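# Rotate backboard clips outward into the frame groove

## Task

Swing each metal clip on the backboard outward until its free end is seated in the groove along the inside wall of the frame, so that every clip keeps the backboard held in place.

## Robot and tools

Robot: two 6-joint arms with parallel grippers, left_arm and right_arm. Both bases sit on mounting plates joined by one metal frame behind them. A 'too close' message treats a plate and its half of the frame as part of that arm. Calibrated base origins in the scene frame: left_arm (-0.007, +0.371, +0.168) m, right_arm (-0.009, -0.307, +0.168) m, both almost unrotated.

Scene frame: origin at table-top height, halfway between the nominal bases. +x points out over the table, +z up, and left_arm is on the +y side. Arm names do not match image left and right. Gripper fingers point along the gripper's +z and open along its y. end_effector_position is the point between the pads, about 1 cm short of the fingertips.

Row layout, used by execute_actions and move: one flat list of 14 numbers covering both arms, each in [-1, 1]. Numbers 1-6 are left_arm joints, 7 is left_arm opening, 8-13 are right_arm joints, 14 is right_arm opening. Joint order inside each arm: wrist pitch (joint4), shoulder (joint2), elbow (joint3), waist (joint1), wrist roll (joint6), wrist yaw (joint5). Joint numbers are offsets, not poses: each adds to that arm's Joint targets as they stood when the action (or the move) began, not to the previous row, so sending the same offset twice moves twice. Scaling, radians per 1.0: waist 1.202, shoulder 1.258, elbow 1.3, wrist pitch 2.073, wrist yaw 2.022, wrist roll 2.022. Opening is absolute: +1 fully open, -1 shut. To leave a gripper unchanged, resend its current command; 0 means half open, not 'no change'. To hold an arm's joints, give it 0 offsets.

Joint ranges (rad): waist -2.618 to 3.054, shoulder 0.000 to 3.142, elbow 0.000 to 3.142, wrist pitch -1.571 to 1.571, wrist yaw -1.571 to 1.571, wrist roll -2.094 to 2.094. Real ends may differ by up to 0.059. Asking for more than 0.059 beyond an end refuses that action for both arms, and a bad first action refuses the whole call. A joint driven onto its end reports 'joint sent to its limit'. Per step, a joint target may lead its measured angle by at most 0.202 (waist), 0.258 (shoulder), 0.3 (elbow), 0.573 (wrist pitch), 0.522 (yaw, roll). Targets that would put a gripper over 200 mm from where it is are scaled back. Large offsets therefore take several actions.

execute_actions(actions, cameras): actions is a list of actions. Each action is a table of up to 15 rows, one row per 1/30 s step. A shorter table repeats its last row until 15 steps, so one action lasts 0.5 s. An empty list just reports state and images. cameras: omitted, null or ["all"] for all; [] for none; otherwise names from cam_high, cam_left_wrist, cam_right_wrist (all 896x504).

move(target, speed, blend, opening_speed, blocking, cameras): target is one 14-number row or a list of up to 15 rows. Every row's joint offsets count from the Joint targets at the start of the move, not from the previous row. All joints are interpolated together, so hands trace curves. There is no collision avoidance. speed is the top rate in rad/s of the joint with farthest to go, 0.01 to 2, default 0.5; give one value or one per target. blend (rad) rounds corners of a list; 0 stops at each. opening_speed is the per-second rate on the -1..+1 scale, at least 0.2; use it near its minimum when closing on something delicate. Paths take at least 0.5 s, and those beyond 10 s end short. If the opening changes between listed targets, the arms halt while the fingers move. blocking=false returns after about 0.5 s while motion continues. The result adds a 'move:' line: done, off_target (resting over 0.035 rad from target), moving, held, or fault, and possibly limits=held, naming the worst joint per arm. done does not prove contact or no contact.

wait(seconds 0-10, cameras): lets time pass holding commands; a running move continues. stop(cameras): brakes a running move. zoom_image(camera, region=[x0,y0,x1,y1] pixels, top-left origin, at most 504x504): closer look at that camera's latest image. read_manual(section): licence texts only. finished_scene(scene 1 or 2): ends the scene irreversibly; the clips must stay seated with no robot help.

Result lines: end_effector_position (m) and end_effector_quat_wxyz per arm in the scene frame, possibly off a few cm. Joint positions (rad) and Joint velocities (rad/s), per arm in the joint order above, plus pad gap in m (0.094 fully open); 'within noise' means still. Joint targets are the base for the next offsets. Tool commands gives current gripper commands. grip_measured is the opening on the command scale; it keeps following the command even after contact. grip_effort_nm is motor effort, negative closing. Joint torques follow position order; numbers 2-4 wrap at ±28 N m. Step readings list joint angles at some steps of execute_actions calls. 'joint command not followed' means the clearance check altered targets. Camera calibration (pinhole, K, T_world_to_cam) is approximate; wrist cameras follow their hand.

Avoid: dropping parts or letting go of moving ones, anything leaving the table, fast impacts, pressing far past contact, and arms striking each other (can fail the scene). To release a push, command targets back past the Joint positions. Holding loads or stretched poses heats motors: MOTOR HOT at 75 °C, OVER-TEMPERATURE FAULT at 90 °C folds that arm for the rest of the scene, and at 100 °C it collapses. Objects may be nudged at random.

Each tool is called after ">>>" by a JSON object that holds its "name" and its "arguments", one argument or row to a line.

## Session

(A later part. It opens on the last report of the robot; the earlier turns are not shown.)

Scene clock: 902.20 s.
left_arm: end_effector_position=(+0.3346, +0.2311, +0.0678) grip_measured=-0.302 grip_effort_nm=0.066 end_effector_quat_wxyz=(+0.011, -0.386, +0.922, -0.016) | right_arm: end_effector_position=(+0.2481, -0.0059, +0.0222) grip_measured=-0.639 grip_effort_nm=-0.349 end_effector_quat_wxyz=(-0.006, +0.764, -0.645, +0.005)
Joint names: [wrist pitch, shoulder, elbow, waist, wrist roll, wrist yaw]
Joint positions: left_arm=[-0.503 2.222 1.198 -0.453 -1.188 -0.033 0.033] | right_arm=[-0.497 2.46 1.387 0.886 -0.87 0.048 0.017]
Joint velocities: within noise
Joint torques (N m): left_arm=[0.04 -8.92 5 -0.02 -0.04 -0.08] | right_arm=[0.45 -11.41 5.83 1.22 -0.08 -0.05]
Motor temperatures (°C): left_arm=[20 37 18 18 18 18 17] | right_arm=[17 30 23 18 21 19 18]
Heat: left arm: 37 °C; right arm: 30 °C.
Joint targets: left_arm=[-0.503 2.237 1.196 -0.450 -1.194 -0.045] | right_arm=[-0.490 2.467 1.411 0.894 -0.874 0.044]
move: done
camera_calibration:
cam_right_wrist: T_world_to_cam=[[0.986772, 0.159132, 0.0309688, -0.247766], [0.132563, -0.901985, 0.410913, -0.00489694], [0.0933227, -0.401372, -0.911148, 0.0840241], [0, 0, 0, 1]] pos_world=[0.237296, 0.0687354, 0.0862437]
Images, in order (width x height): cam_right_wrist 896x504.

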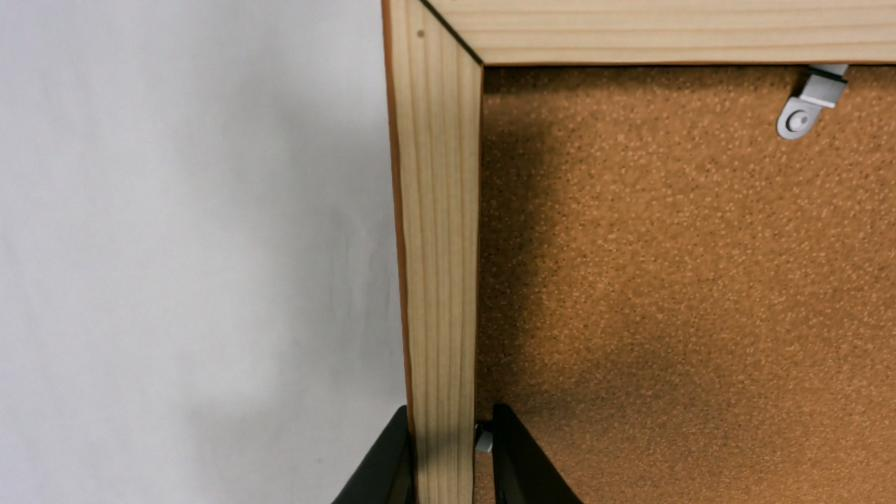

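>>> {"name": "move", "arguments": {
  "target": [
    [0,0,0,0,0,0,-0.3,0,0,0,0,0,0,-0.66]
  ],
  "opening_speed": 0.2,
  "cameras": ["cam_right_wrist"]
}}

>>> {"name": "zoom_image", "arguments": {
  "camera": "cam_right_wrist",
  "region": [400, 370, 560, 490]
}}

Scene clock: 905.27 s.
left_arm: end_effector_position=(+0.3346, +0.2311, +0.0678) grip_measured=-0.302 grip_effort_nm=0.081 end_effector_quat_wxyz=(+0.011, -0.386, +0.922, -0.016) | right_arm: end_effector_position=(+0.2481, -0.0059, +0.0222) grip_measured=-0.653 grip_effort_nm=-0.442 end_effector_quat_wxyz=(-0.006, +0.764, -0.645, +0.005)
Joint names: [wrist pitch, shoulder, elbow, waist, wrist roll, wrist yaw]
Joint positions: left_arm=[-0.503 2.222 1.198 -0.453 -1.188 -0.033 0.033] | right_arm=[-0.497 2.46 1.387 0.886 -0.87 0.048 0.016]
Joint velocities: within noise
Joint torques (N m): left_arm=[0.03 -8.75 4.85 -0.16 -0.03 -0.07] | right_arm=[0.47 -11.36 5.86 1.21 -0.08 -0.05]
Motor temperatures (°C): left_arm=[20 37 18 18 18 18 17] | right_arm=[17 30 23 18 21 19 18]
Heat: left arm: 37 °C; right arm: 30 °C.
Joint targets: left_arm=[-0.503 2.237 1.196 -0.450 -1.194 -0.045] | right_arm=[-0.490 2.467 1.411 0.894 -0.874 0.044]
move: done
camera_calibration:
cam_right_wrist: T_world_to_cam=[[0.986772, 0.159132, 0.0309688, -0.247766], [0.132563, -0.901985, 0.410913, -0.00489694], [0.0933227, -0.401372, -0.911148, 0.0840241], [0, 0, 0, 1]] pos_world=[0.237296, 0.0687354, 0.0862437]
Images, in order (width x height): cam_right_wrist 896x504.

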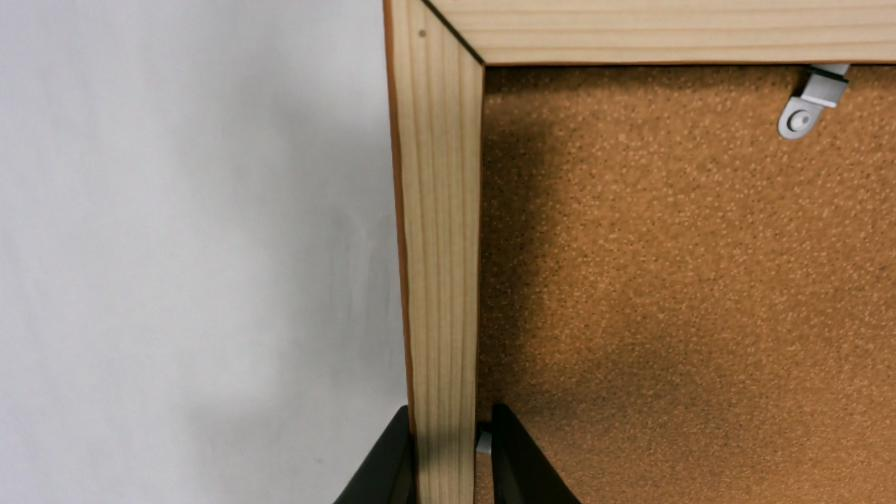

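Scaled by 3.150.

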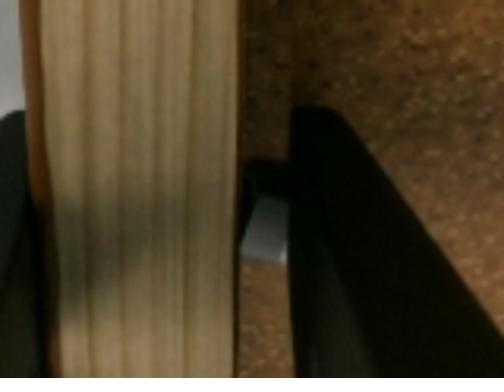

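>>> {"name": "move", "arguments": {
  "target": [
    [0,0,0,0,0,0,-0.3,0,0,0,0,0,0,-0.4],
    [0,0,0,0,0,0,-0.3,0,-0.1,0,0,0,0,-0.3]
  ],
  "speed": 0.4,
  "cameras": ["cam_right_wrist"]
}}

>>> {"name": "zoom_image", "arguments": {
  "camera": "cam_right_wrist",
  "region": [400, 270, 560, 390]
}}

Scene clock: 911.27 s.
left_arm: end_effector_position=(+0.3346, +0.2311, +0.0678) grip_measured=-0.302 grip_effort_nm=0.076 end_effector_quat_wxyz=(+0.011, -0.386, +0.922, -0.016) | right_arm: end_effector_position=(+0.2666, +0.0141, +0.0607) grip_measured=-0.302 grip_effort_nm=0.066 end_effector_quat_wxyz=(-0.059, +0.761, -0.646, +0.005)
Joint names: [wrist pitch, shoulder, elbow, waist, wrist roll, wrist yaw]
Joint positions: left_arm=[-0.503 2.222 1.198 -0.453 -1.188 -0.033 0.033] | right_arm=[-0.492 2.365 1.393 0.887 -0.87 0.049 0.033]
Joint velocities: within noise
Joint torques (N m): left_arm=[0.09 -8.85 5.03 0.02 -0.06 -0.11] | right_arm=[0.59 -14.22 5.86 1.17 -0.08 -0.05]
Motor temperatures (°C): left_arm=[20 37 18 18 18 18 17] | right_arm=[17 30 24 18 21 19 18]
Heat: left arm: 37 °C; right arm: 30 °C.
Joint targets: left_arm=[-0.503 2.237 1.196 -0.450 -1.194 -0.045] | right_arm=[-0.490 2.341 1.411 0.894 -0.874 0.044]
move: done
camera_calibration:
cam_right_wrist: T_world_to_cam=[[0.982385, 0.150039, 0.111395, -0.273993], [0.103428, -0.933037, 0.344594, 0.0071417], [0.155638, -0.327002, -0.932119, 0.108985], [0, 0, 0, 1]] pos_world=[0.251466, 0.0834114, 0.129647]
Images, in order (width x height): cam_right_wrist 896x504.

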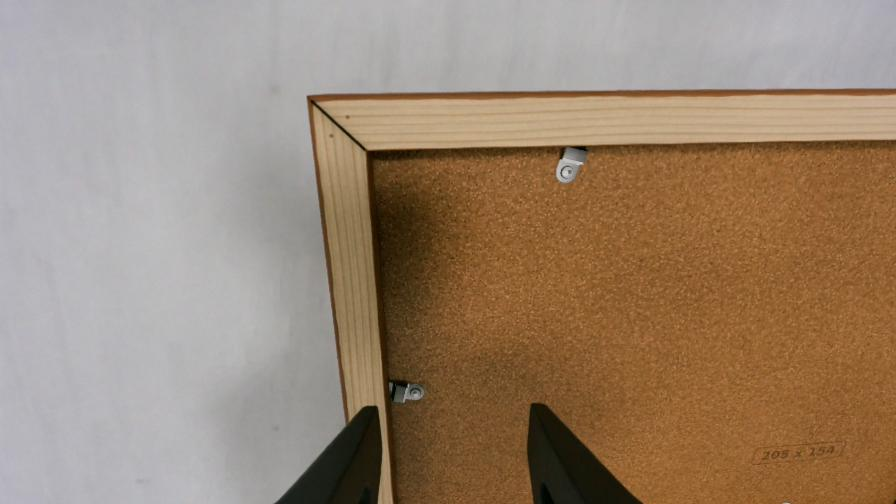

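Scaled by 3.150.

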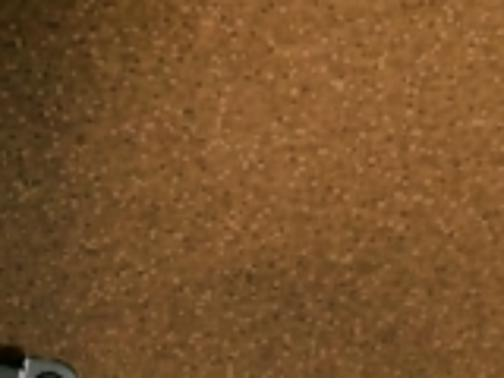

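>>> {"name": "move", "arguments": {
  "target": [0,0,0,0,0,0,-0.3,-0.0125,-0.0437,-0.1265,-0.0751,-0.0361,0,-0.25],
  "speed": 0.5,
  "cameras": ["cam_right_wrist"]
}}

Scene clock: 944.43 s.
left_arm: end_effector_position=(+0.3346, +0.2311, +0.0678) grip_measured=-0.302 grip_effort_nm=0.071 end_effector_quat_wxyz=(+0.011, -0.386, +0.922, -0.016) | right_arm: end_effector_position=(+0.2547, -0.0484, +0.0489) grip_measured=-0.252 grip_effort_nm=0.061 end_effector_quat_wxyz=(+0.001, +0.759, -0.651, +0.004)
Joint names: [wrist pitch, shoulder, elbow, waist, wrist roll, wrist yaw]
Joint positions: left_arm=[-0.503 2.222 1.198 -0.453 -1.188 -0.033 0.033] | right_arm=[-0.513 2.32 1.255 0.801 -0.939 0.048 0.035]
Joint velocities: within noise
Joint torques (N m): left_arm=[0.06 -8.81 4.93 -0.18 -0.06 -0.07] | right_arm=[0.34 -14.38 3.49 0.76 -0.12 -0.06]
Motor temperatures (°C): left_arm=[20 36 18 18 18 18 17] | right_arm=[17 32 24 18 21 19 18]
Heat: left arm: 36 °C; right arm: 32 °C.
Joint targets: left_arm=[-0.503 2.237 1.196 -0.450 -1.194 -0.045] | right_arm=[-0.516 2.286 1.247 0.804 -0.947 0.044]
move: done
camera_calibration:
cam_right_wrist: T_world_to_cam=[[0.989368, 0.143939, 0.0207963, -0.249287], [0.122179, -0.900196, 0.417995, -0.0527082], [0.0788864, -0.41101, -0.908211, 0.0937179], [0, 0, 0, 1]] pos_world=[0.245683, 0.0269533, 0.112332]
Images, in order (width x height): cam_right_wrist 896x504.

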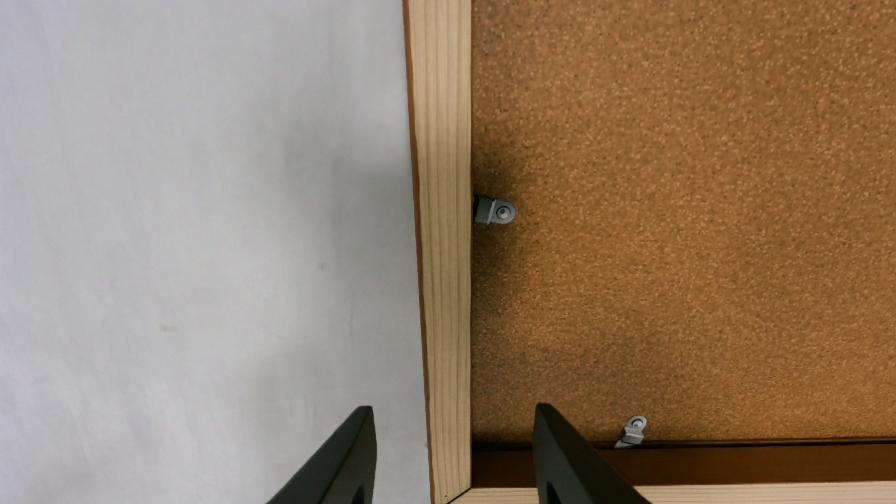

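>>> {"name": "zoom_image", "arguments": {
  "camera": "cam_right_wrist",
  "region": [580, 390, 700, 490]
}}

Scaled by 4.200.

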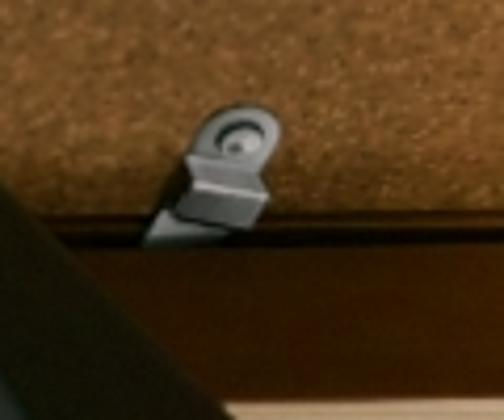

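>>> {"name": "move", "arguments": {
  "target": [0,0,0,0,0,0,-0.3,0.0466,0.0839,-0.0146,0.005,0,0,-0.25],
  "speed": 0.25,
  "cameras": ["cam_right_wrist"]
}}

Scene clock: 962.10 s.
left_arm: end_effector_position=(+0.3346, +0.2311, +0.0678) grip_measured=-0.302 grip_effort_nm=0.071 end_effector_quat_wxyz=(+0.011, -0.386, +0.922, -0.016) | right_arm: end_effector_position=(+0.2507, -0.0509, +0.0224) grip_measured=-0.252 grip_effort_nm=0.061 end_effector_quat_wxyz=(+0.002, +0.759, -0.651, +0.004)
Joint names: [wrist pitch, shoulder, elbow, waist, wrist roll, wrist yaw]
Joint positions: left_arm=[-0.503 2.222 1.198 -0.453 -1.188 -0.033 0.033] | right_arm=[-0.429 2.386 1.235 0.801 -0.94 0.048 0.035]
Joint velocities: within noise
Joint torques (N m): left_arm=[0.06 -9.05 4.78 -0.03 -0.04 -0.09] | right_arm=[0.46 -10.7 3.29 1.35 -0.11 -0.06]
Motor temperatures (°C): left_arm=[20 36 18 18 18 18 17] | right_arm=[17 33 23 18 21 19 18]
Heat: left arm: 36 °C; right arm: 33 °C.
Joint targets: left_arm=[-0.503 2.237 1.196 -0.450 -1.194 -0.045] | right_arm=[-0.420 2.392 1.228 0.810 -0.947 0.044]
move: done
camera_calibration:
cam_right_wrist: T_world_to_cam=[[0.989222, 0.145192, 0.0189518, -0.244271], [0.123971, -0.899365, 0.419253, -0.0438624], [0.0779168, -0.412385, -0.907672, 0.069118], [0, 0, 0, 1]] pos_world=[0.24169, 0.024521, 0.0857553]
Images, in order (width x height): cam_right_wrist 896x504.

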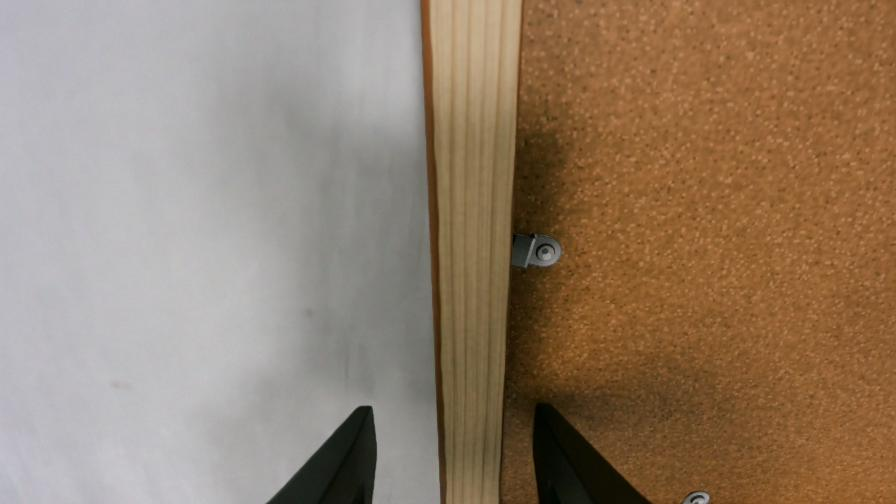

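>>> {"name": "move", "arguments": {
  "target": [
    [0,0,0,0,0,0,-0.3,0,0,0,0,0,0,-0.6],
    [0,0,0,0,0,0,-0.3,0,0,0,0,0,0,-0.77]
  ],
  "opening_speed": 0.25,
  "cameras": ["cam_right_wrist"]
}}

Scene clock: 981.80 s.
left_arm: end_effector_position=(+0.3346, +0.2311, +0.0678) grip_measured=-0.302 grip_effort_nm=0.071 end_effector_quat_wxyz=(+0.011, -0.386, +0.922, -0.016) | right_arm: end_effector_position=(+0.2527, -0.0495, +0.0224) grip_measured=-0.764 grip_effort_nm=-0.647 end_effector_quat_wxyz=(-0.003, +0.759, -0.651, +0.006)
Joint names: [wrist pitch, shoulder, elbow, waist, wrist roll, wrist yaw]
Joint positions: left_arm=[-0.503 2.222 1.198 -0.453 -1.188 -0.033 0.033] | right_arm=[-0.419 2.386 1.235 0.801 -0.941 0.05 0.011]
Joint velocities: within noise
Joint torques (N m): left_arm=[0.03 -8.88 4.97 -0.14 -0.05 -0.08] | right_arm=[0.38 -10.74 3.32 1.33 -0.11 -0.08]
Motor temperatures (°C): left_arm=[20 36 18 18 18 18 17] | right_arm=[17 30 22 18 21 19 17]
Heat: left arm: 36 °C; right arm: 30 °C.
Joint targets: left_arm=[-0.503 2.237 1.196 -0.450 -1.194 -0.045] | right_arm=[-0.419 2.392 1.228 0.810 -0.947 0.044]
move: done
camera_calibration:
cam_right_wrist: T_world_to_cam=[[0.989027, 0.145047, 0.0280411, -0.246613], [0.120472, -0.901723, 0.41519, -0.0419037], [0.0855074, -0.407256, -0.909303, 0.0679598], [0, 0, 0, 1]] pos_world=[0.243144, 0.0256621, 0.0861093]
Images, in order (width x height): cam_right_wrist 896x504.

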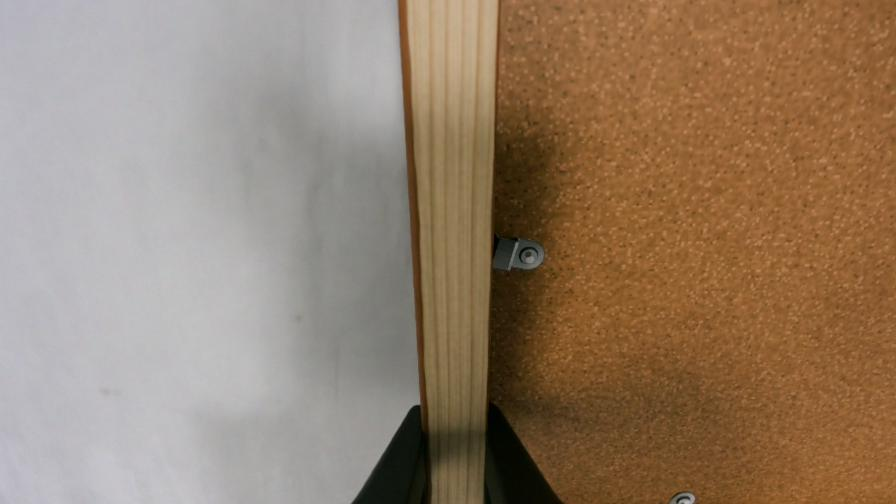

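>>> {"name": "move", "arguments": {
  "target": [
    [0,0,0,0,0,0,-0.3,0,0,0,0,0,0,-0.79],
    [0,0,0,0,0,0,-0.3,0,-0.027,0,0,0,0,-0.79],
    [0,0,0,0,0,0,-0.3,0.025,-0.058,-0.0656,0,0,0,-0.79]
  ],
  "speed": 0.12,
  "cameras": ["cam_right_wrist"]
}}

Scene clock: 986.33 s.
left_arm: end_effector_position=(+0.3346, +0.2311, +0.0678) grip_measured=-0.302 grip_effort_nm=0.076 end_effector_quat_wxyz=(+0.011, -0.386, +0.922, -0.016) | right_arm: end_effector_position=(+0.2428, -0.0593, +0.0221) grip_measured=-0.774 grip_effort_nm=-1.072 end_effector_quat_wxyz=(-0.006, +0.760, -0.650, +0.006)
Joint names: [wrist pitch, shoulder, elbow, waist, wrist roll, wrist yaw]
Joint positions: left_arm=[-0.503 2.222 1.198 -0.453 -1.188 -0.033 0.033] | right_arm=[-0.369 2.352 1.156 0.801 -0.942 0.05 0.011]
Joint velocities: within noise
Joint torques (N m): left_arm=[0.04 -8.96 5 -0.16 -0.05 -0.08] | right_arm=[0.41 -13.97 2.73 1.35 -0.09 -0.08]
Motor temperatures (°C): left_arm=[20 36 18 18 18 18 17] | right_arm=[17 30 22 18 21 19 18]
Heat: left arm: 36 °C; right arm: 30 °C.
Joint targets: left_arm=[-0.503 2.237 1.196 -0.450 -1.194 -0.045] | right_arm=[-0.368 2.319 1.143 0.810 -0.947 0.044]
move: done
camera_calibration:
cam_right_wrist: T_world_to_cam=[[0.988715, 0.146212, 0.0326274, -0.235357], [0.119972, -0.903228, 0.412052, -0.0493645], [0.0897168, -0.403488, -0.910576, 0.0637509], [0, 0, 0, 1]] pos_world=[0.232904, 0.0155473, 0.0860699]
Images, in order (width x height): cam_right_wrist 896x504.

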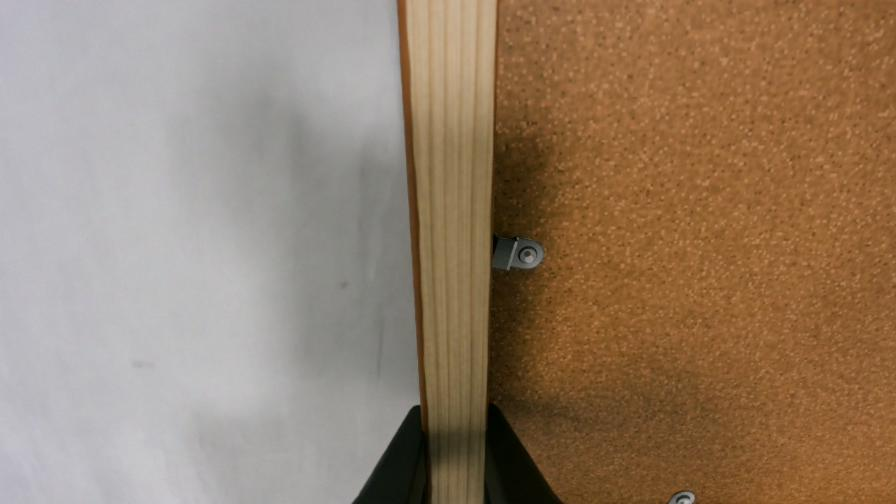

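>>> {"name": "move", "arguments": {
  "target": [
    [0,0,0,0,0,0,-0.3,0.0356,-0.047,-0.0971,0,0,0,-0.79],
    [0,0,0,0,0,0,-0.3,0.0712,-0.0915,-0.1943,0,0,0,-0.79]
  ],
  "speed": 0.15,
  "blend": 0.05
}}

Scene clock: 993.27 s.
left_arm: end_effector_position=(+0.3346, +0.2311, +0.0678) grip_measured=-0.302 grip_effort_nm=0.081 end_effector_quat_wxyz=(+0.011, -0.386, +0.922, -0.016) | right_arm: end_effector_position=(+0.2033, -0.0987, +0.0221) grip_measured=-0.774 grip_effort_nm=-1.077 end_effector_quat_wxyz=(-0.002, +0.760, -0.649, +0.006)
Joint names: [wrist pitch, shoulder, elbow, waist, wrist roll, wrist yaw]
Joint positions: left_arm=[-0.503 2.222 1.198 -0.453 -1.188 -0.033 0.033] | right_arm=[-0.231 2.241 0.898 0.801 -0.944 0.05 0.011]
Joint velocities: within noise
Joint torques (N m): left_arm=[0 -8.88 4.89 -0.06 -0.04 -0.12] | right_arm=[0.49 -12.88 2.47 1.28 -0.08 -0.07]
Motor temperatures (°C): left_arm=[20 36 18 18 18 18 17] | right_arm=[17 30 22 18 21 19 18]
Heat: left arm: 36 °C; right arm: 30 °C.
Joint targets: left_arm=[-0.503 2.237 1.196 -0.450 -1.194 -0.045] | right_arm=[-0.220 2.203 0.890 0.810 -0.947 0.044]
move: off_target (right_arm); right_arm: the shoulder is farthest, 0.037 rad from its target
camera_calibration:
cam_left_wrist: T_world_to_cam=[[0.698772, -0.715261, 0.0109429, -0.0640525], [-0.655416, -0.634028, 0.410413, 0.3768], [-0.286614, -0.293957, -0.911834, 0.309802], [0, 0, 0, 1]] pos_world=[0.380512, 0.284156, 0.128545]
cam_right_wrist: T_world_to_cam=[[0.98862, 0.148242, 0.0255741, -0.190151], [0.124233, -0.900424, 0.416897, -0.0809154], [0.0848292, -0.408976, -0.908594, 0.05177], [0, 0, 0, 1]] pos_world=[0.193648, -0.0234971, 0.0856343]

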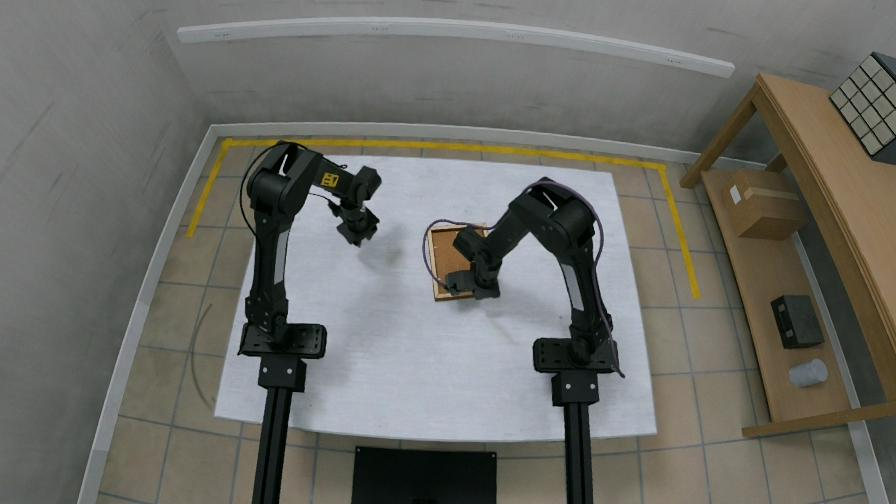

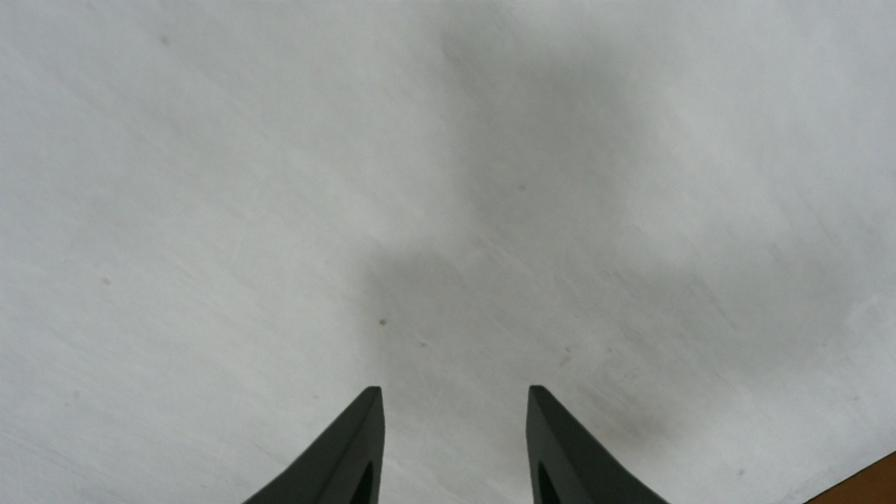

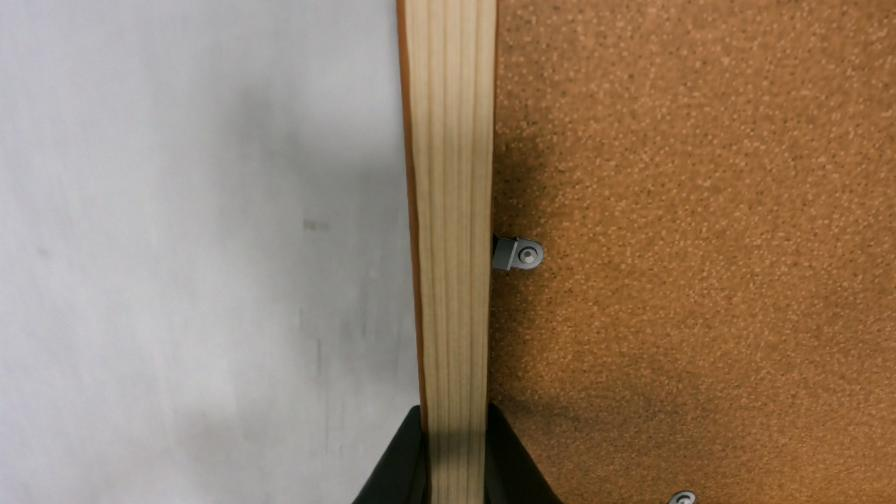

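>>> {"name": "move", "arguments": {
  "target": [
    [0,0,0,0,0,0,-0.3,0,0,0,0,0,0,-0.3],
    [0,0,0,0,0,0,-0.3,0,-0.12,0,0,0,0,-0.3],
    [0,0,0,0,0,0,-0.3,-0.3454,0.3037,0.82,-0.1864,-0.1053,0,-0.3]
  ],
  "speed": [0.5,0.4,0.8],
  "blend": [0,0.03,0]
}}

Scene clock: 1020.77 s.
left_arm: end_effector_position=(+0.3346, +0.2311, +0.0678) grip_measured=-0.302 grip_effort_nm=0.061 end_effector_quat_wxyz=(+0.011, -0.386, +0.922, -0.016) | right_arm: end_effector_position=(+0.3920, -0.0556, +0.0804) grip_measured=-0.302 grip_effort_nm=0.061 end_effector_quat_wxyz=(+0.002, +0.759, -0.651, +0.005)
Joint names: [wrist pitch, shoulder, elbow, waist, wrist roll, wrist yaw]
Joint positions: left_arm=[-0.503 2.222 1.198 -0.453 -1.188 -0.033 0.033] | right_arm=[-0.925 2.571 1.925 0.587 -1.152 0.05 0.033]
Joint velocities: within noise
Joint torques (N m): left_arm=[0.02 -8.98 5 0.02 -0.02 -0.1] | right_arm=[0.26 -12.79 7.42 0.51 -0.12 -0.08]
Motor temperatures (°C): left_arm=[20 36 18 18 18 18 17] | right_arm=[17 31 22 18 21 19 19]
Heat: left arm: 36 °C; right arm: 31 °C.
Joint targets: left_arm=[-0.503 2.237 1.196 -0.450 -1.194 -0.045] | right_arm=[-0.936 2.586 1.956 0.586 -1.160 0.044]
move: done
camera_calibration:
cam_left_wrist: T_world_to_cam=[[0.698772, -0.715261, 0.0109429, -0.0640525], [-0.655416, -0.634028, 0.410413, 0.3768], [-0.286614, -0.293957, -0.911834, 0.309802], [0, 0, 0, 1]] pos_world=[0.380512, 0.284156, 0.128545]
cam_right_wrist: T_world_to_cam=[[0.98953, 0.143097, 0.0188251, -0.384732], [0.122041, -0.899196, 0.420182, -0.0891937], [0.0770544, -0.413485, -0.907245, 0.10906], [0, 0, 0, 1]] pos_world=[0.383186, 0.0199461, 0.143664]

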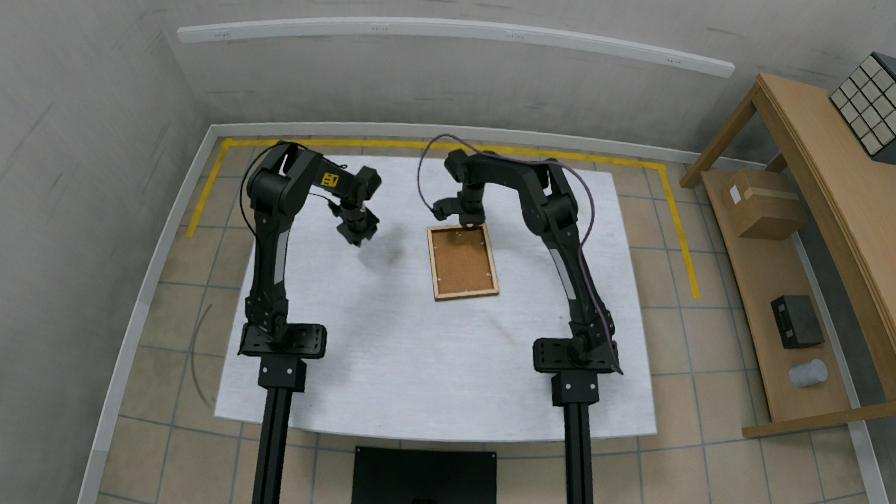

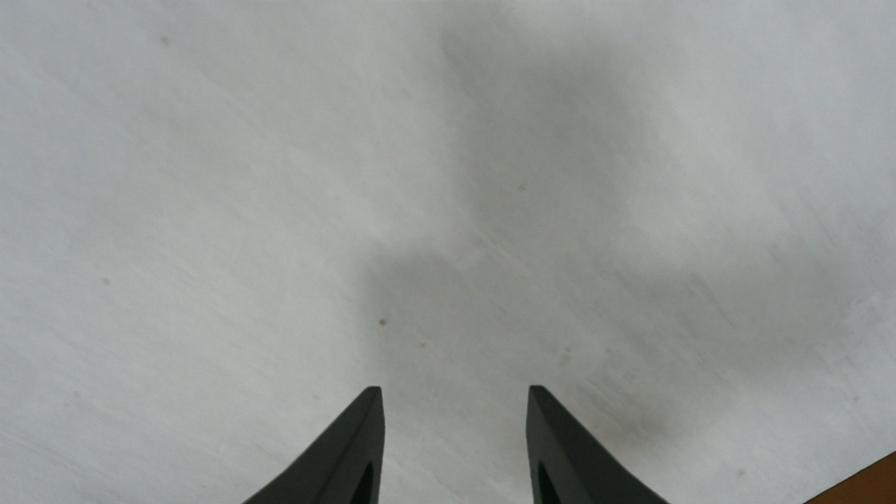

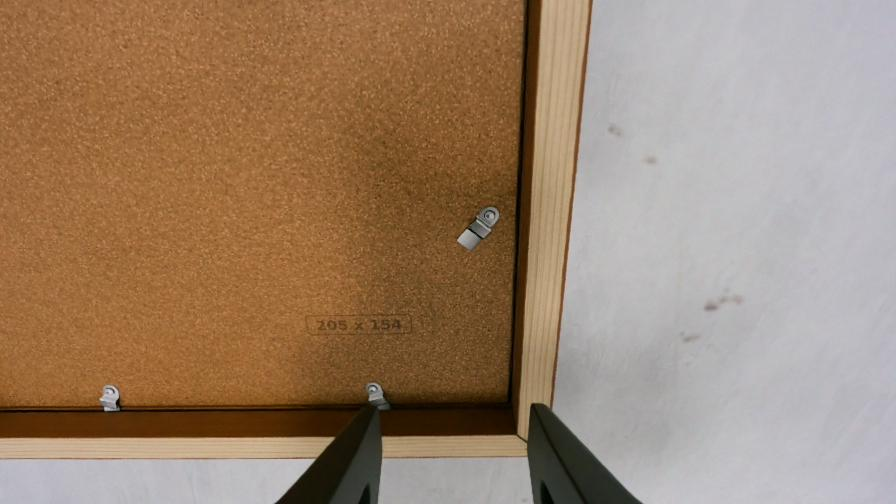

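>>> {"name": "zoom_image", "arguments": {
  "camera": "cam_right_wrist",
  "region": [430, 180, 550, 280]
}}

Scaled by 4.200.

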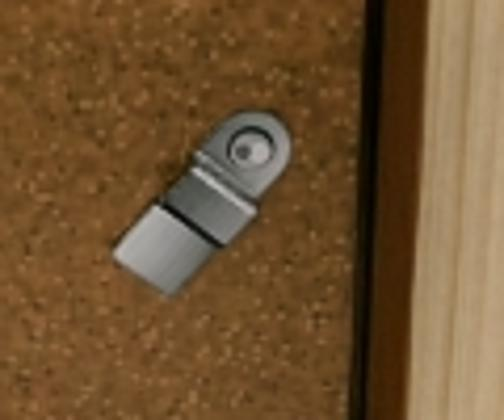

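>>> {"name": "move", "arguments": {
  "target": [0,0,0,0,0,0,-0.3,-0.0251,0.1423,0.1792,0.0191,0.0104,0,0.05],
  "speed": 0.4,
  "cameras": ["cam_right_wrist"]
}}

Scene clock: 1051.30 s.
left_arm: end_effector_position=(+0.3346, +0.2311, +0.0678) grip_measured=-0.302 grip_effort_nm=0.071 end_effector_quat_wxyz=(+0.011, -0.386, +0.922, -0.016) | right_arm: end_effector_position=(+0.4101, -0.0340, +0.0504) grip_measured=+0.048 grip_effort_nm=0.061 end_effector_quat_wxyz=(+0.002, +0.762, -0.648, +0.005)
Joint names: [wrist pitch, shoulder, elbow, waist, wrist roll, wrist yaw]
Joint positions: left_arm=[-0.503 2.222 1.198 -0.453 -1.188 -0.033 0.033] | right_arm=[-0.976 2.753 2.158 0.601 -1.147 0.05 0.049]
Joint velocities: within noise
Joint torques (N m): left_arm=[0.03 -8.92 4.86 -0.17 -0.02 -0.08] | right_arm=[0.24 -13.89 7.47 1.33 0.05 -0.08]
Motor temperatures (°C): left_arm=[20 36 18 18 18 18 17] | right_arm=[17 30 25 18 21 19 18]
Heat: left arm: 36 °C; right arm: 30 °C.
Joint targets: left_arm=[-0.503 2.237 1.196 -0.450 -1.194 -0.045] | right_arm=[-0.988 2.764 2.189 0.609 -1.139 0.044]
move: done
camera_calibration:
cam_right_wrist: T_world_to_cam=[[0.988228, 0.151756, 0.0194007, -0.404342], [0.129693, -0.898242, 0.419929, -0.0624129], [0.0811533, -0.41247, -0.907349, 0.0877171], [0, 0, 0, 1]] pos_world=[0.400558, 0.04148, 0.113644]
Images, in order (width x height): cam_right_wrist 896x504.

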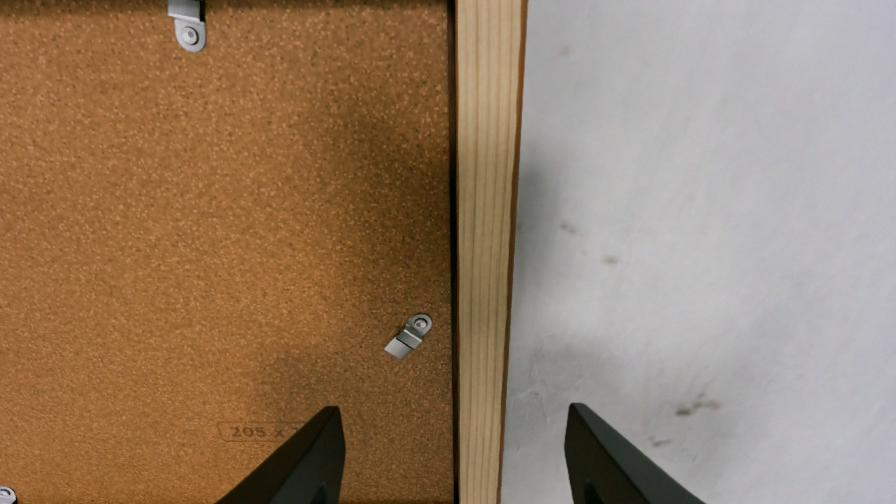

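>>> {"name": "move", "arguments": {
  "target": [0,0,0,0,0,0,-0.3,0.0338,0.0475,0.0089,-0.0154,-0.0096,0,0.05],
  "speed": 0.2,
  "cameras": ["cam_right_wrist"]
}}

Scene clock: 1061.77 s.
left_arm: end_effector_position=(+0.3346, +0.2311, +0.0678) grip_measured=-0.302 grip_effort_nm=0.071 end_effector_quat_wxyz=(+0.011, -0.386, +0.922, -0.016) | right_arm: end_effector_position=(+0.4122, -0.0341, +0.0242) grip_measured=+0.048 grip_effort_nm=0.056 end_effector_quat_wxyz=(+0.001, +0.761, -0.648, +0.005)
Joint names: [wrist pitch, shoulder, elbow, waist, wrist roll, wrist yaw]
Joint positions: left_arm=[-0.503 2.222 1.198 -0.453 -1.188 -0.033 0.033] | right_arm=[-0.927 2.813 2.171 0.597 -1.151 0.05 0.049]
Joint velocities: within noise
Joint torques (N m): left_arm=[0.03 -8.99 4.78 0.01 -0.02 -0.08] | right_arm=[0.44 -14.05 7.3 0.06 -0.1 -0.09]
Motor temperatures (°C): left_arm=[20 36 18 18 18 18 17] | right_arm=[17 33 24 18 21 19 18]
Heat: left arm: 36 °C; right arm: 33 °C.
Joint targets: left_arm=[-0.503 2.237 1.196 -0.450 -1.194 -0.045] | right_arm=[-0.918 2.824 2.200 0.590 -1.159 0.044]
move: done
camera_calibration:
cam_right_wrist: T_world_to_cam=[[0.988206, 0.151646, 0.0212726, -0.405965], [0.128892, -0.898727, 0.419139, -0.0514617], [0.082679, -0.411453, -0.907673, 0.0631898], [0, 0, 0, 1]] pos_world=[0.402585, 0.0413126, 0.0875612]
Images, in order (width x height): cam_right_wrist 896x504.

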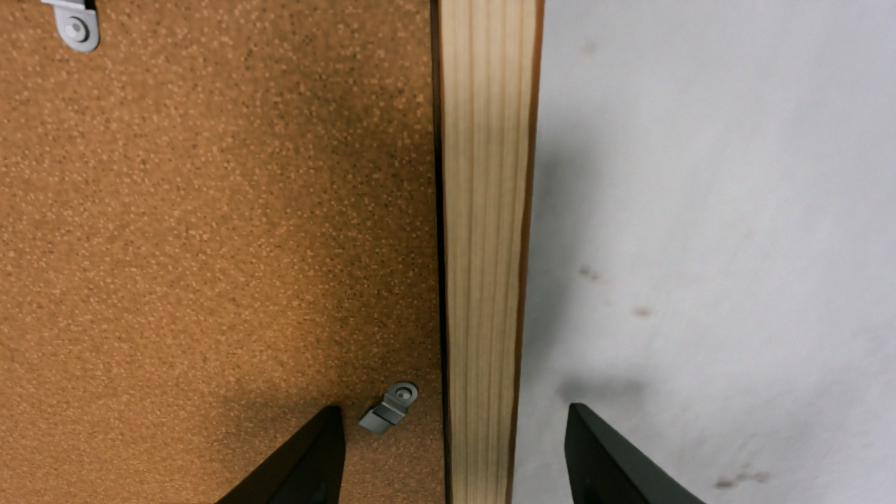

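>>> {"name": "move", "arguments": {
  "target": [
    [0,0,0,0,0,0,-0.3,0,0,0,-0.005,0,0,0.05],
    [0,0,0,0,0,0,-0.3,0,0,0,-0.005,0,0,-0.15],
    [0,0,0,0,0,0,-0.3,0,0,0,-0.005,0,0,-0.28]
  ],
  "opening_speed": 0.3,
  "cameras": ["cam_right_wrist"]
}}

>>> {"name": "zoom_image", "arguments": {
  "camera": "cam_right_wrist",
  "region": [340, 350, 500, 470]
}}

Scene clock: 1071.50 s.
left_arm: end_effector_position=(+0.3346, +0.2311, +0.0678) grip_measured=-0.302 grip_effort_nm=0.076 end_effector_quat_wxyz=(+0.011, -0.386, +0.922, -0.016) | right_arm: end_effector_position=(+0.4120, -0.0375, +0.0241) grip_measured=-0.278 grip_effort_nm=-0.159 end_effector_quat_wxyz=(+0.004, +0.760, -0.650, +0.003)
Joint names: [wrist pitch, shoulder, elbow, waist, wrist roll, wrist yaw]
Joint positions: left_arm=[-0.503 2.222 1.198 -0.453 -1.188 -0.033 0.033] | right_arm=[-0.935 2.813 2.171 0.59 -1.152 0.047 0.034]
Joint velocities: within noise
Joint torques (N m): left_arm=[0.05 -8.87 4.88 -0.01 -0.07 -0.1] | right_arm=[0.53 -14.04 7.3 0.09 -0.1 -0.05]
Motor temperatures (°C): left_arm=[20 36 18 18 18 18 17] | right_arm=[17 33 24 18 21 19 18]
Heat: left arm: 36 °C; right arm: 33 °C.
Joint targets: left_arm=[-0.503 2.237 1.196 -0.450 -1.194 -0.045] | right_arm=[-0.918 2.824 2.200 0.584 -1.159 0.044]
move: done
camera_calibration:
cam_right_wrist: T_world_to_cam=[[0.989153, 0.146341, 0.0126422, -0.405627], [0.127555, -0.898465, 0.420108, -0.0539345], [0.0728376, -0.413939, -0.907386, 0.065632], [0, 0, 0, 1]] pos_world=[0.403326, 0.0380693, 0.0873399]
Images, in order (width x height): cam_right_wrist 896x504.

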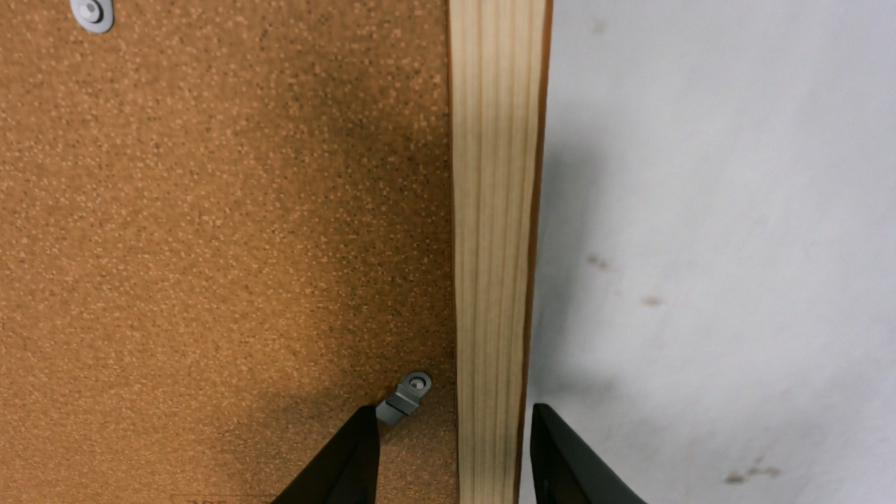

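Scaled by 3.150.

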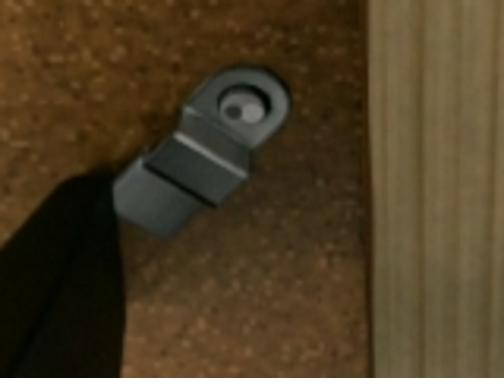

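>>> {"name": "move", "arguments": {
  "target": [
    [0,0,0,0,0,0,-0.3,0,0,0,0,0,0,-0.35]
  ],
  "opening_speed": 0.2,
  "cameras": ["cam_right_wrist"]
}}

>>> {"name": "zoom_image", "arguments": {
  "camera": "cam_right_wrist",
  "region": [340, 350, 500, 470]
}}

Scene clock: 1078.13 s.
left_arm: end_effector_position=(+0.3346, +0.2311, +0.0678) grip_measured=-0.302 grip_effort_nm=0.076 end_effector_quat_wxyz=(+0.011, -0.386, +0.922, -0.016) | right_arm: end_effector_position=(+0.4117, -0.0376, +0.0241) grip_measured=-0.348 grip_effort_nm=-0.164 end_effector_quat_wxyz=(+0.005, +0.760, -0.650, +0.002)
Joint names: [wrist pitch, shoulder, elbow, waist, wrist roll, wrist yaw]
Joint positions: left_arm=[-0.503 2.222 1.198 -0.453 -1.188 -0.033 0.033] | right_arm=[-0.936 2.813 2.171 0.59 -1.152 0.047 0.031]
Joint velocities: within noise
Joint torques (N m): left_arm=[0.02 -8.95 4.94 -0.17 -0.07 -0.09] | right_arm=[0.53 -14.04 7.27 0.13 -0.1 -0.05]
Motor temperatures (°C): left_arm=[20 36 18 18 18 18 17] | right_arm=[17 33 24 18 21 19 18]
Heat: left arm: 36 °C; right arm: 33 °C.
Joint targets: left_arm=[-0.503 2.237 1.196 -0.450 -1.194 -0.045] | right_arm=[-0.918 2.824 2.200 0.584 -1.158 0.044]
move: done
camera_calibration:
cam_right_wrist: T_world_to_cam=[[0.989165, 0.146398, 0.0109383, -0.405187], [0.128316, -0.898379, 0.420059, -0.0542768], [0.0713224, -0.414105, -0.907431, 0.0662434], [0, 0, 0, 1]] pos_world=[0.403037, 0.037989, 0.0873428]
Images, in order (width x height): cam_right_wrist 896x504.

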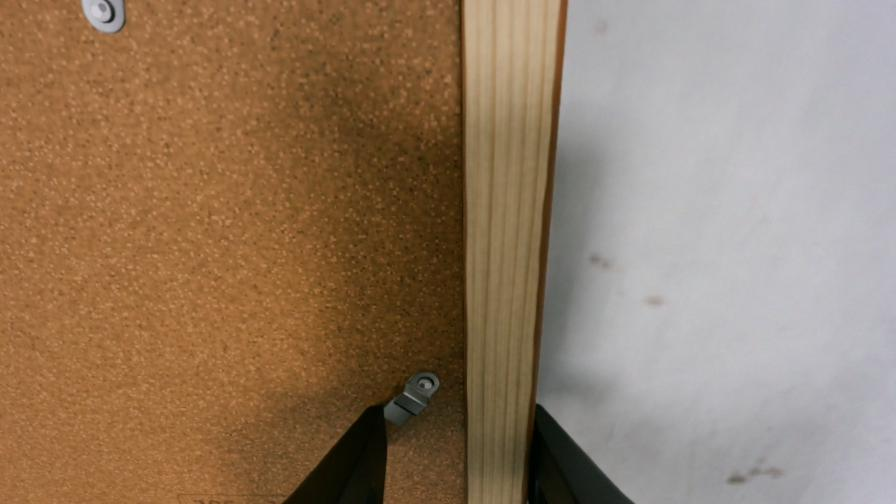

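Scaled by 3.150.

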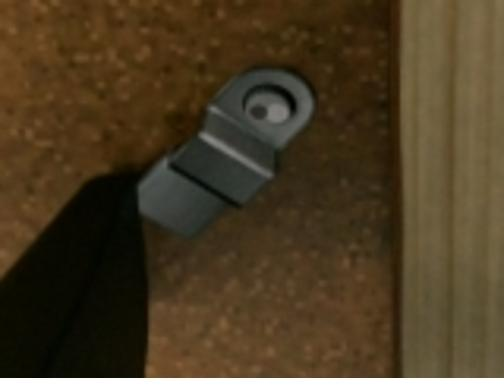

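>>> {"name": "move", "arguments": {
  "target": [
    [0,0,0,0,0,0,-0.3,0,0,0,0,0,0,-0.4]
  ],
  "opening_speed": 0.2,
  "cameras": ["cam_right_wrist"]
}}

>>> {"name": "zoom_image", "arguments": {
  "camera": "cam_right_wrist",
  "region": [340, 350, 500, 470]
}}

Scene clock: 1082.77 s.
left_arm: end_effector_position=(+0.3346, +0.2311, +0.0678) grip_measured=-0.302 grip_effort_nm=0.071 end_effector_quat_wxyz=(+0.011, -0.386, +0.922, -0.016) | right_arm: end_effector_position=(+0.4124, -0.0371, +0.0243) grip_measured=-0.398 grip_effort_nm=-0.159 end_effector_quat_wxyz=(+0.003, +0.760, -0.650, +0.002)
Joint names: [wrist pitch, shoulder, elbow, waist, wrist roll, wrist yaw]
Joint positions: left_arm=[-0.503 2.222 1.198 -0.453 -1.188 -0.033 0.033] | right_arm=[-0.933 2.813 2.172 0.59 -1.153 0.047 0.028]
Joint velocities: within noise
Joint torques (N m): left_arm=[0.02 -8.84 4.96 -0.1 -0.06 -0.1] | right_arm=[0.52 -14.06 7.21 0.12 -0.08 -0.04]
Motor temperatures (°C): left_arm=[20 36 18 18 18 18 17] | right_arm=[17 33 25 18 21 19 18]
Heat: left arm: 36 °C; right arm: 33 °C.
Joint targets: left_arm=[-0.503 2.237 1.196 -0.450 -1.194 -0.045] | right_arm=[-0.918 2.824 2.200 0.584 -1.158 0.044]
move: done
camera_calibration:
cam_right_wrist: T_world_to_cam=[[0.989038, 0.146993, 0.0140548, -0.406038], [0.127673, -0.89908, 0.418753, -0.0537305], [0.0741902, -0.412368, -0.907992, 0.0654436], [0, 0, 0, 1]] pos_world=[0.403592, 0.0383636, 0.0876288]
Images, in order (width x height): cam_right_wrist 896x504.

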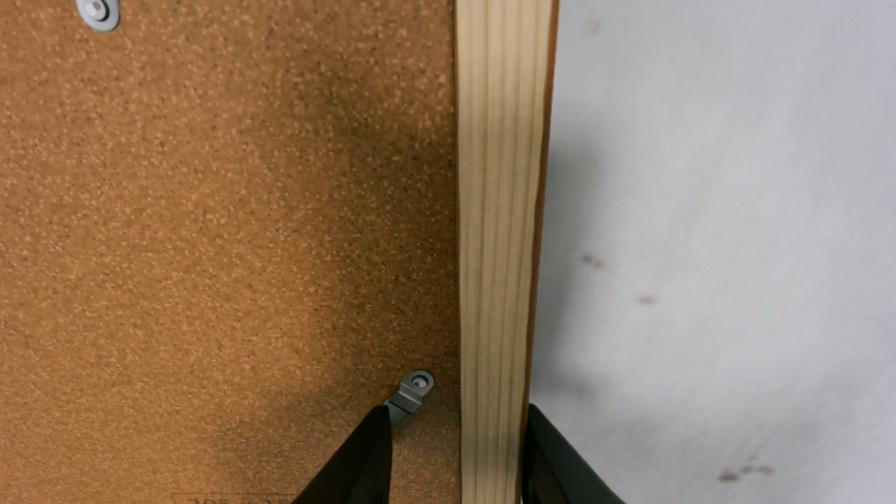

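Scaled by 3.150.

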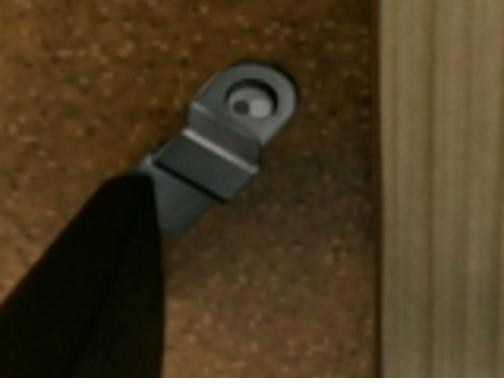

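>>> {"name": "move", "arguments": {
  "target": [
    [0,0,0,0,0,0,-0.3,0,0,0,0,0,0,-0.25],
    [0,0,0,0,0,0,-0.3,0.0005,0.0035,0,0,0,0,-0.25]
  ],
  "opening_speed": 0.5,
  "cameras": ["cam_right_wrist"]
}}

>>> {"name": "zoom_image", "arguments": {
  "camera": "cam_right_wrist",
  "region": [340, 350, 500, 470]
}}

Scene clock: 1090.73 s.
left_arm: end_effector_position=(+0.3346, +0.2311, +0.0678) grip_measured=-0.302 grip_effort_nm=0.076 end_effector_quat_wxyz=(+0.011, -0.386, +0.922, -0.016) | right_arm: end_effector_position=(+0.4144, -0.0360, +0.0243) grip_measured=-0.252 grip_effort_nm=0.066 end_effector_quat_wxyz=(-0.001, +0.760, -0.650, +0.004)
Joint names: [wrist pitch, shoulder, elbow, waist, wrist roll, wrist yaw]
Joint positions: left_arm=[-0.503 2.222 1.198 -0.453 -1.188 -0.033 0.033] | right_arm=[-0.924 2.813 2.172 0.59 -1.153 0.047 0.035]
Joint velocities: within noise
Joint torques (N m): left_arm=[0.04 -8.87 4.9 -0.24 -0.06 -0.09] | right_arm=[0.44 -13.7 7.24 0.1 -0.08 -0.05]
Motor temperatures (°C): left_arm=[20 36 18 18 18 18 17] | right_arm=[17 33 25 18 21 19 18]
Heat: left arm: 36 °C; right arm: 33 °C.
Joint targets: left_arm=[-0.503 2.237 1.196 -0.450 -1.194 -0.045] | right_arm=[-0.917 2.829 2.200 0.584 -1.158 0.044]
move: done
camera_calibration:
cam_right_wrist: T_world_to_cam=[[0.988942, 0.146553, 0.0226984, -0.408351], [0.123965, -0.900931, 0.415881, -0.0514361], [0.0813982, -0.408468, -0.909136, 0.0629372], [0, 0, 0, 1]] pos_world=[0.405089, 0.0392125, 0.0878787]
Images, in order (width x height): cam_right_wrist 896x504.

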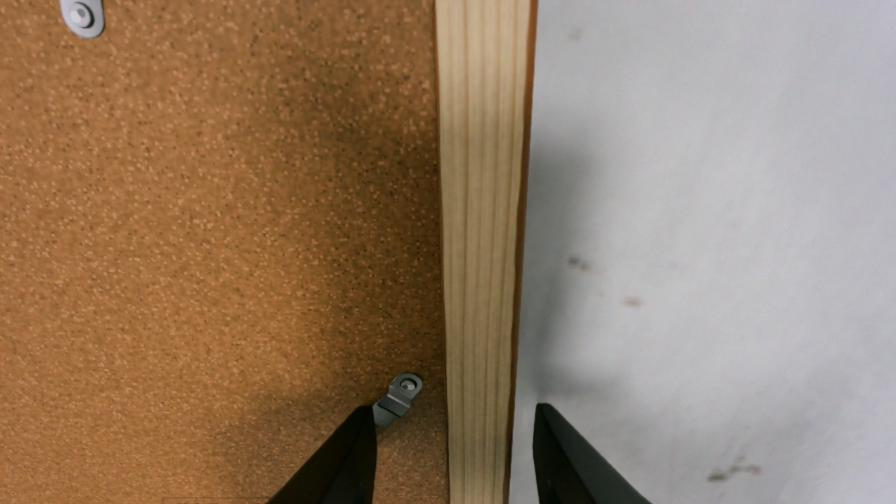

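Scaled by 3.150.

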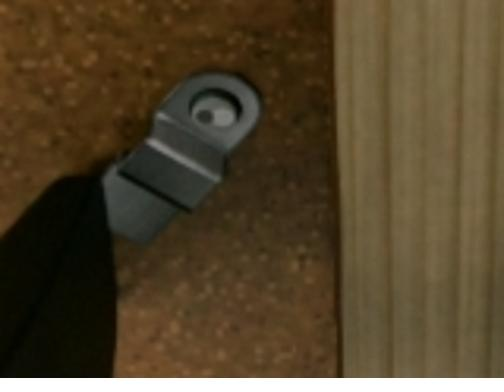

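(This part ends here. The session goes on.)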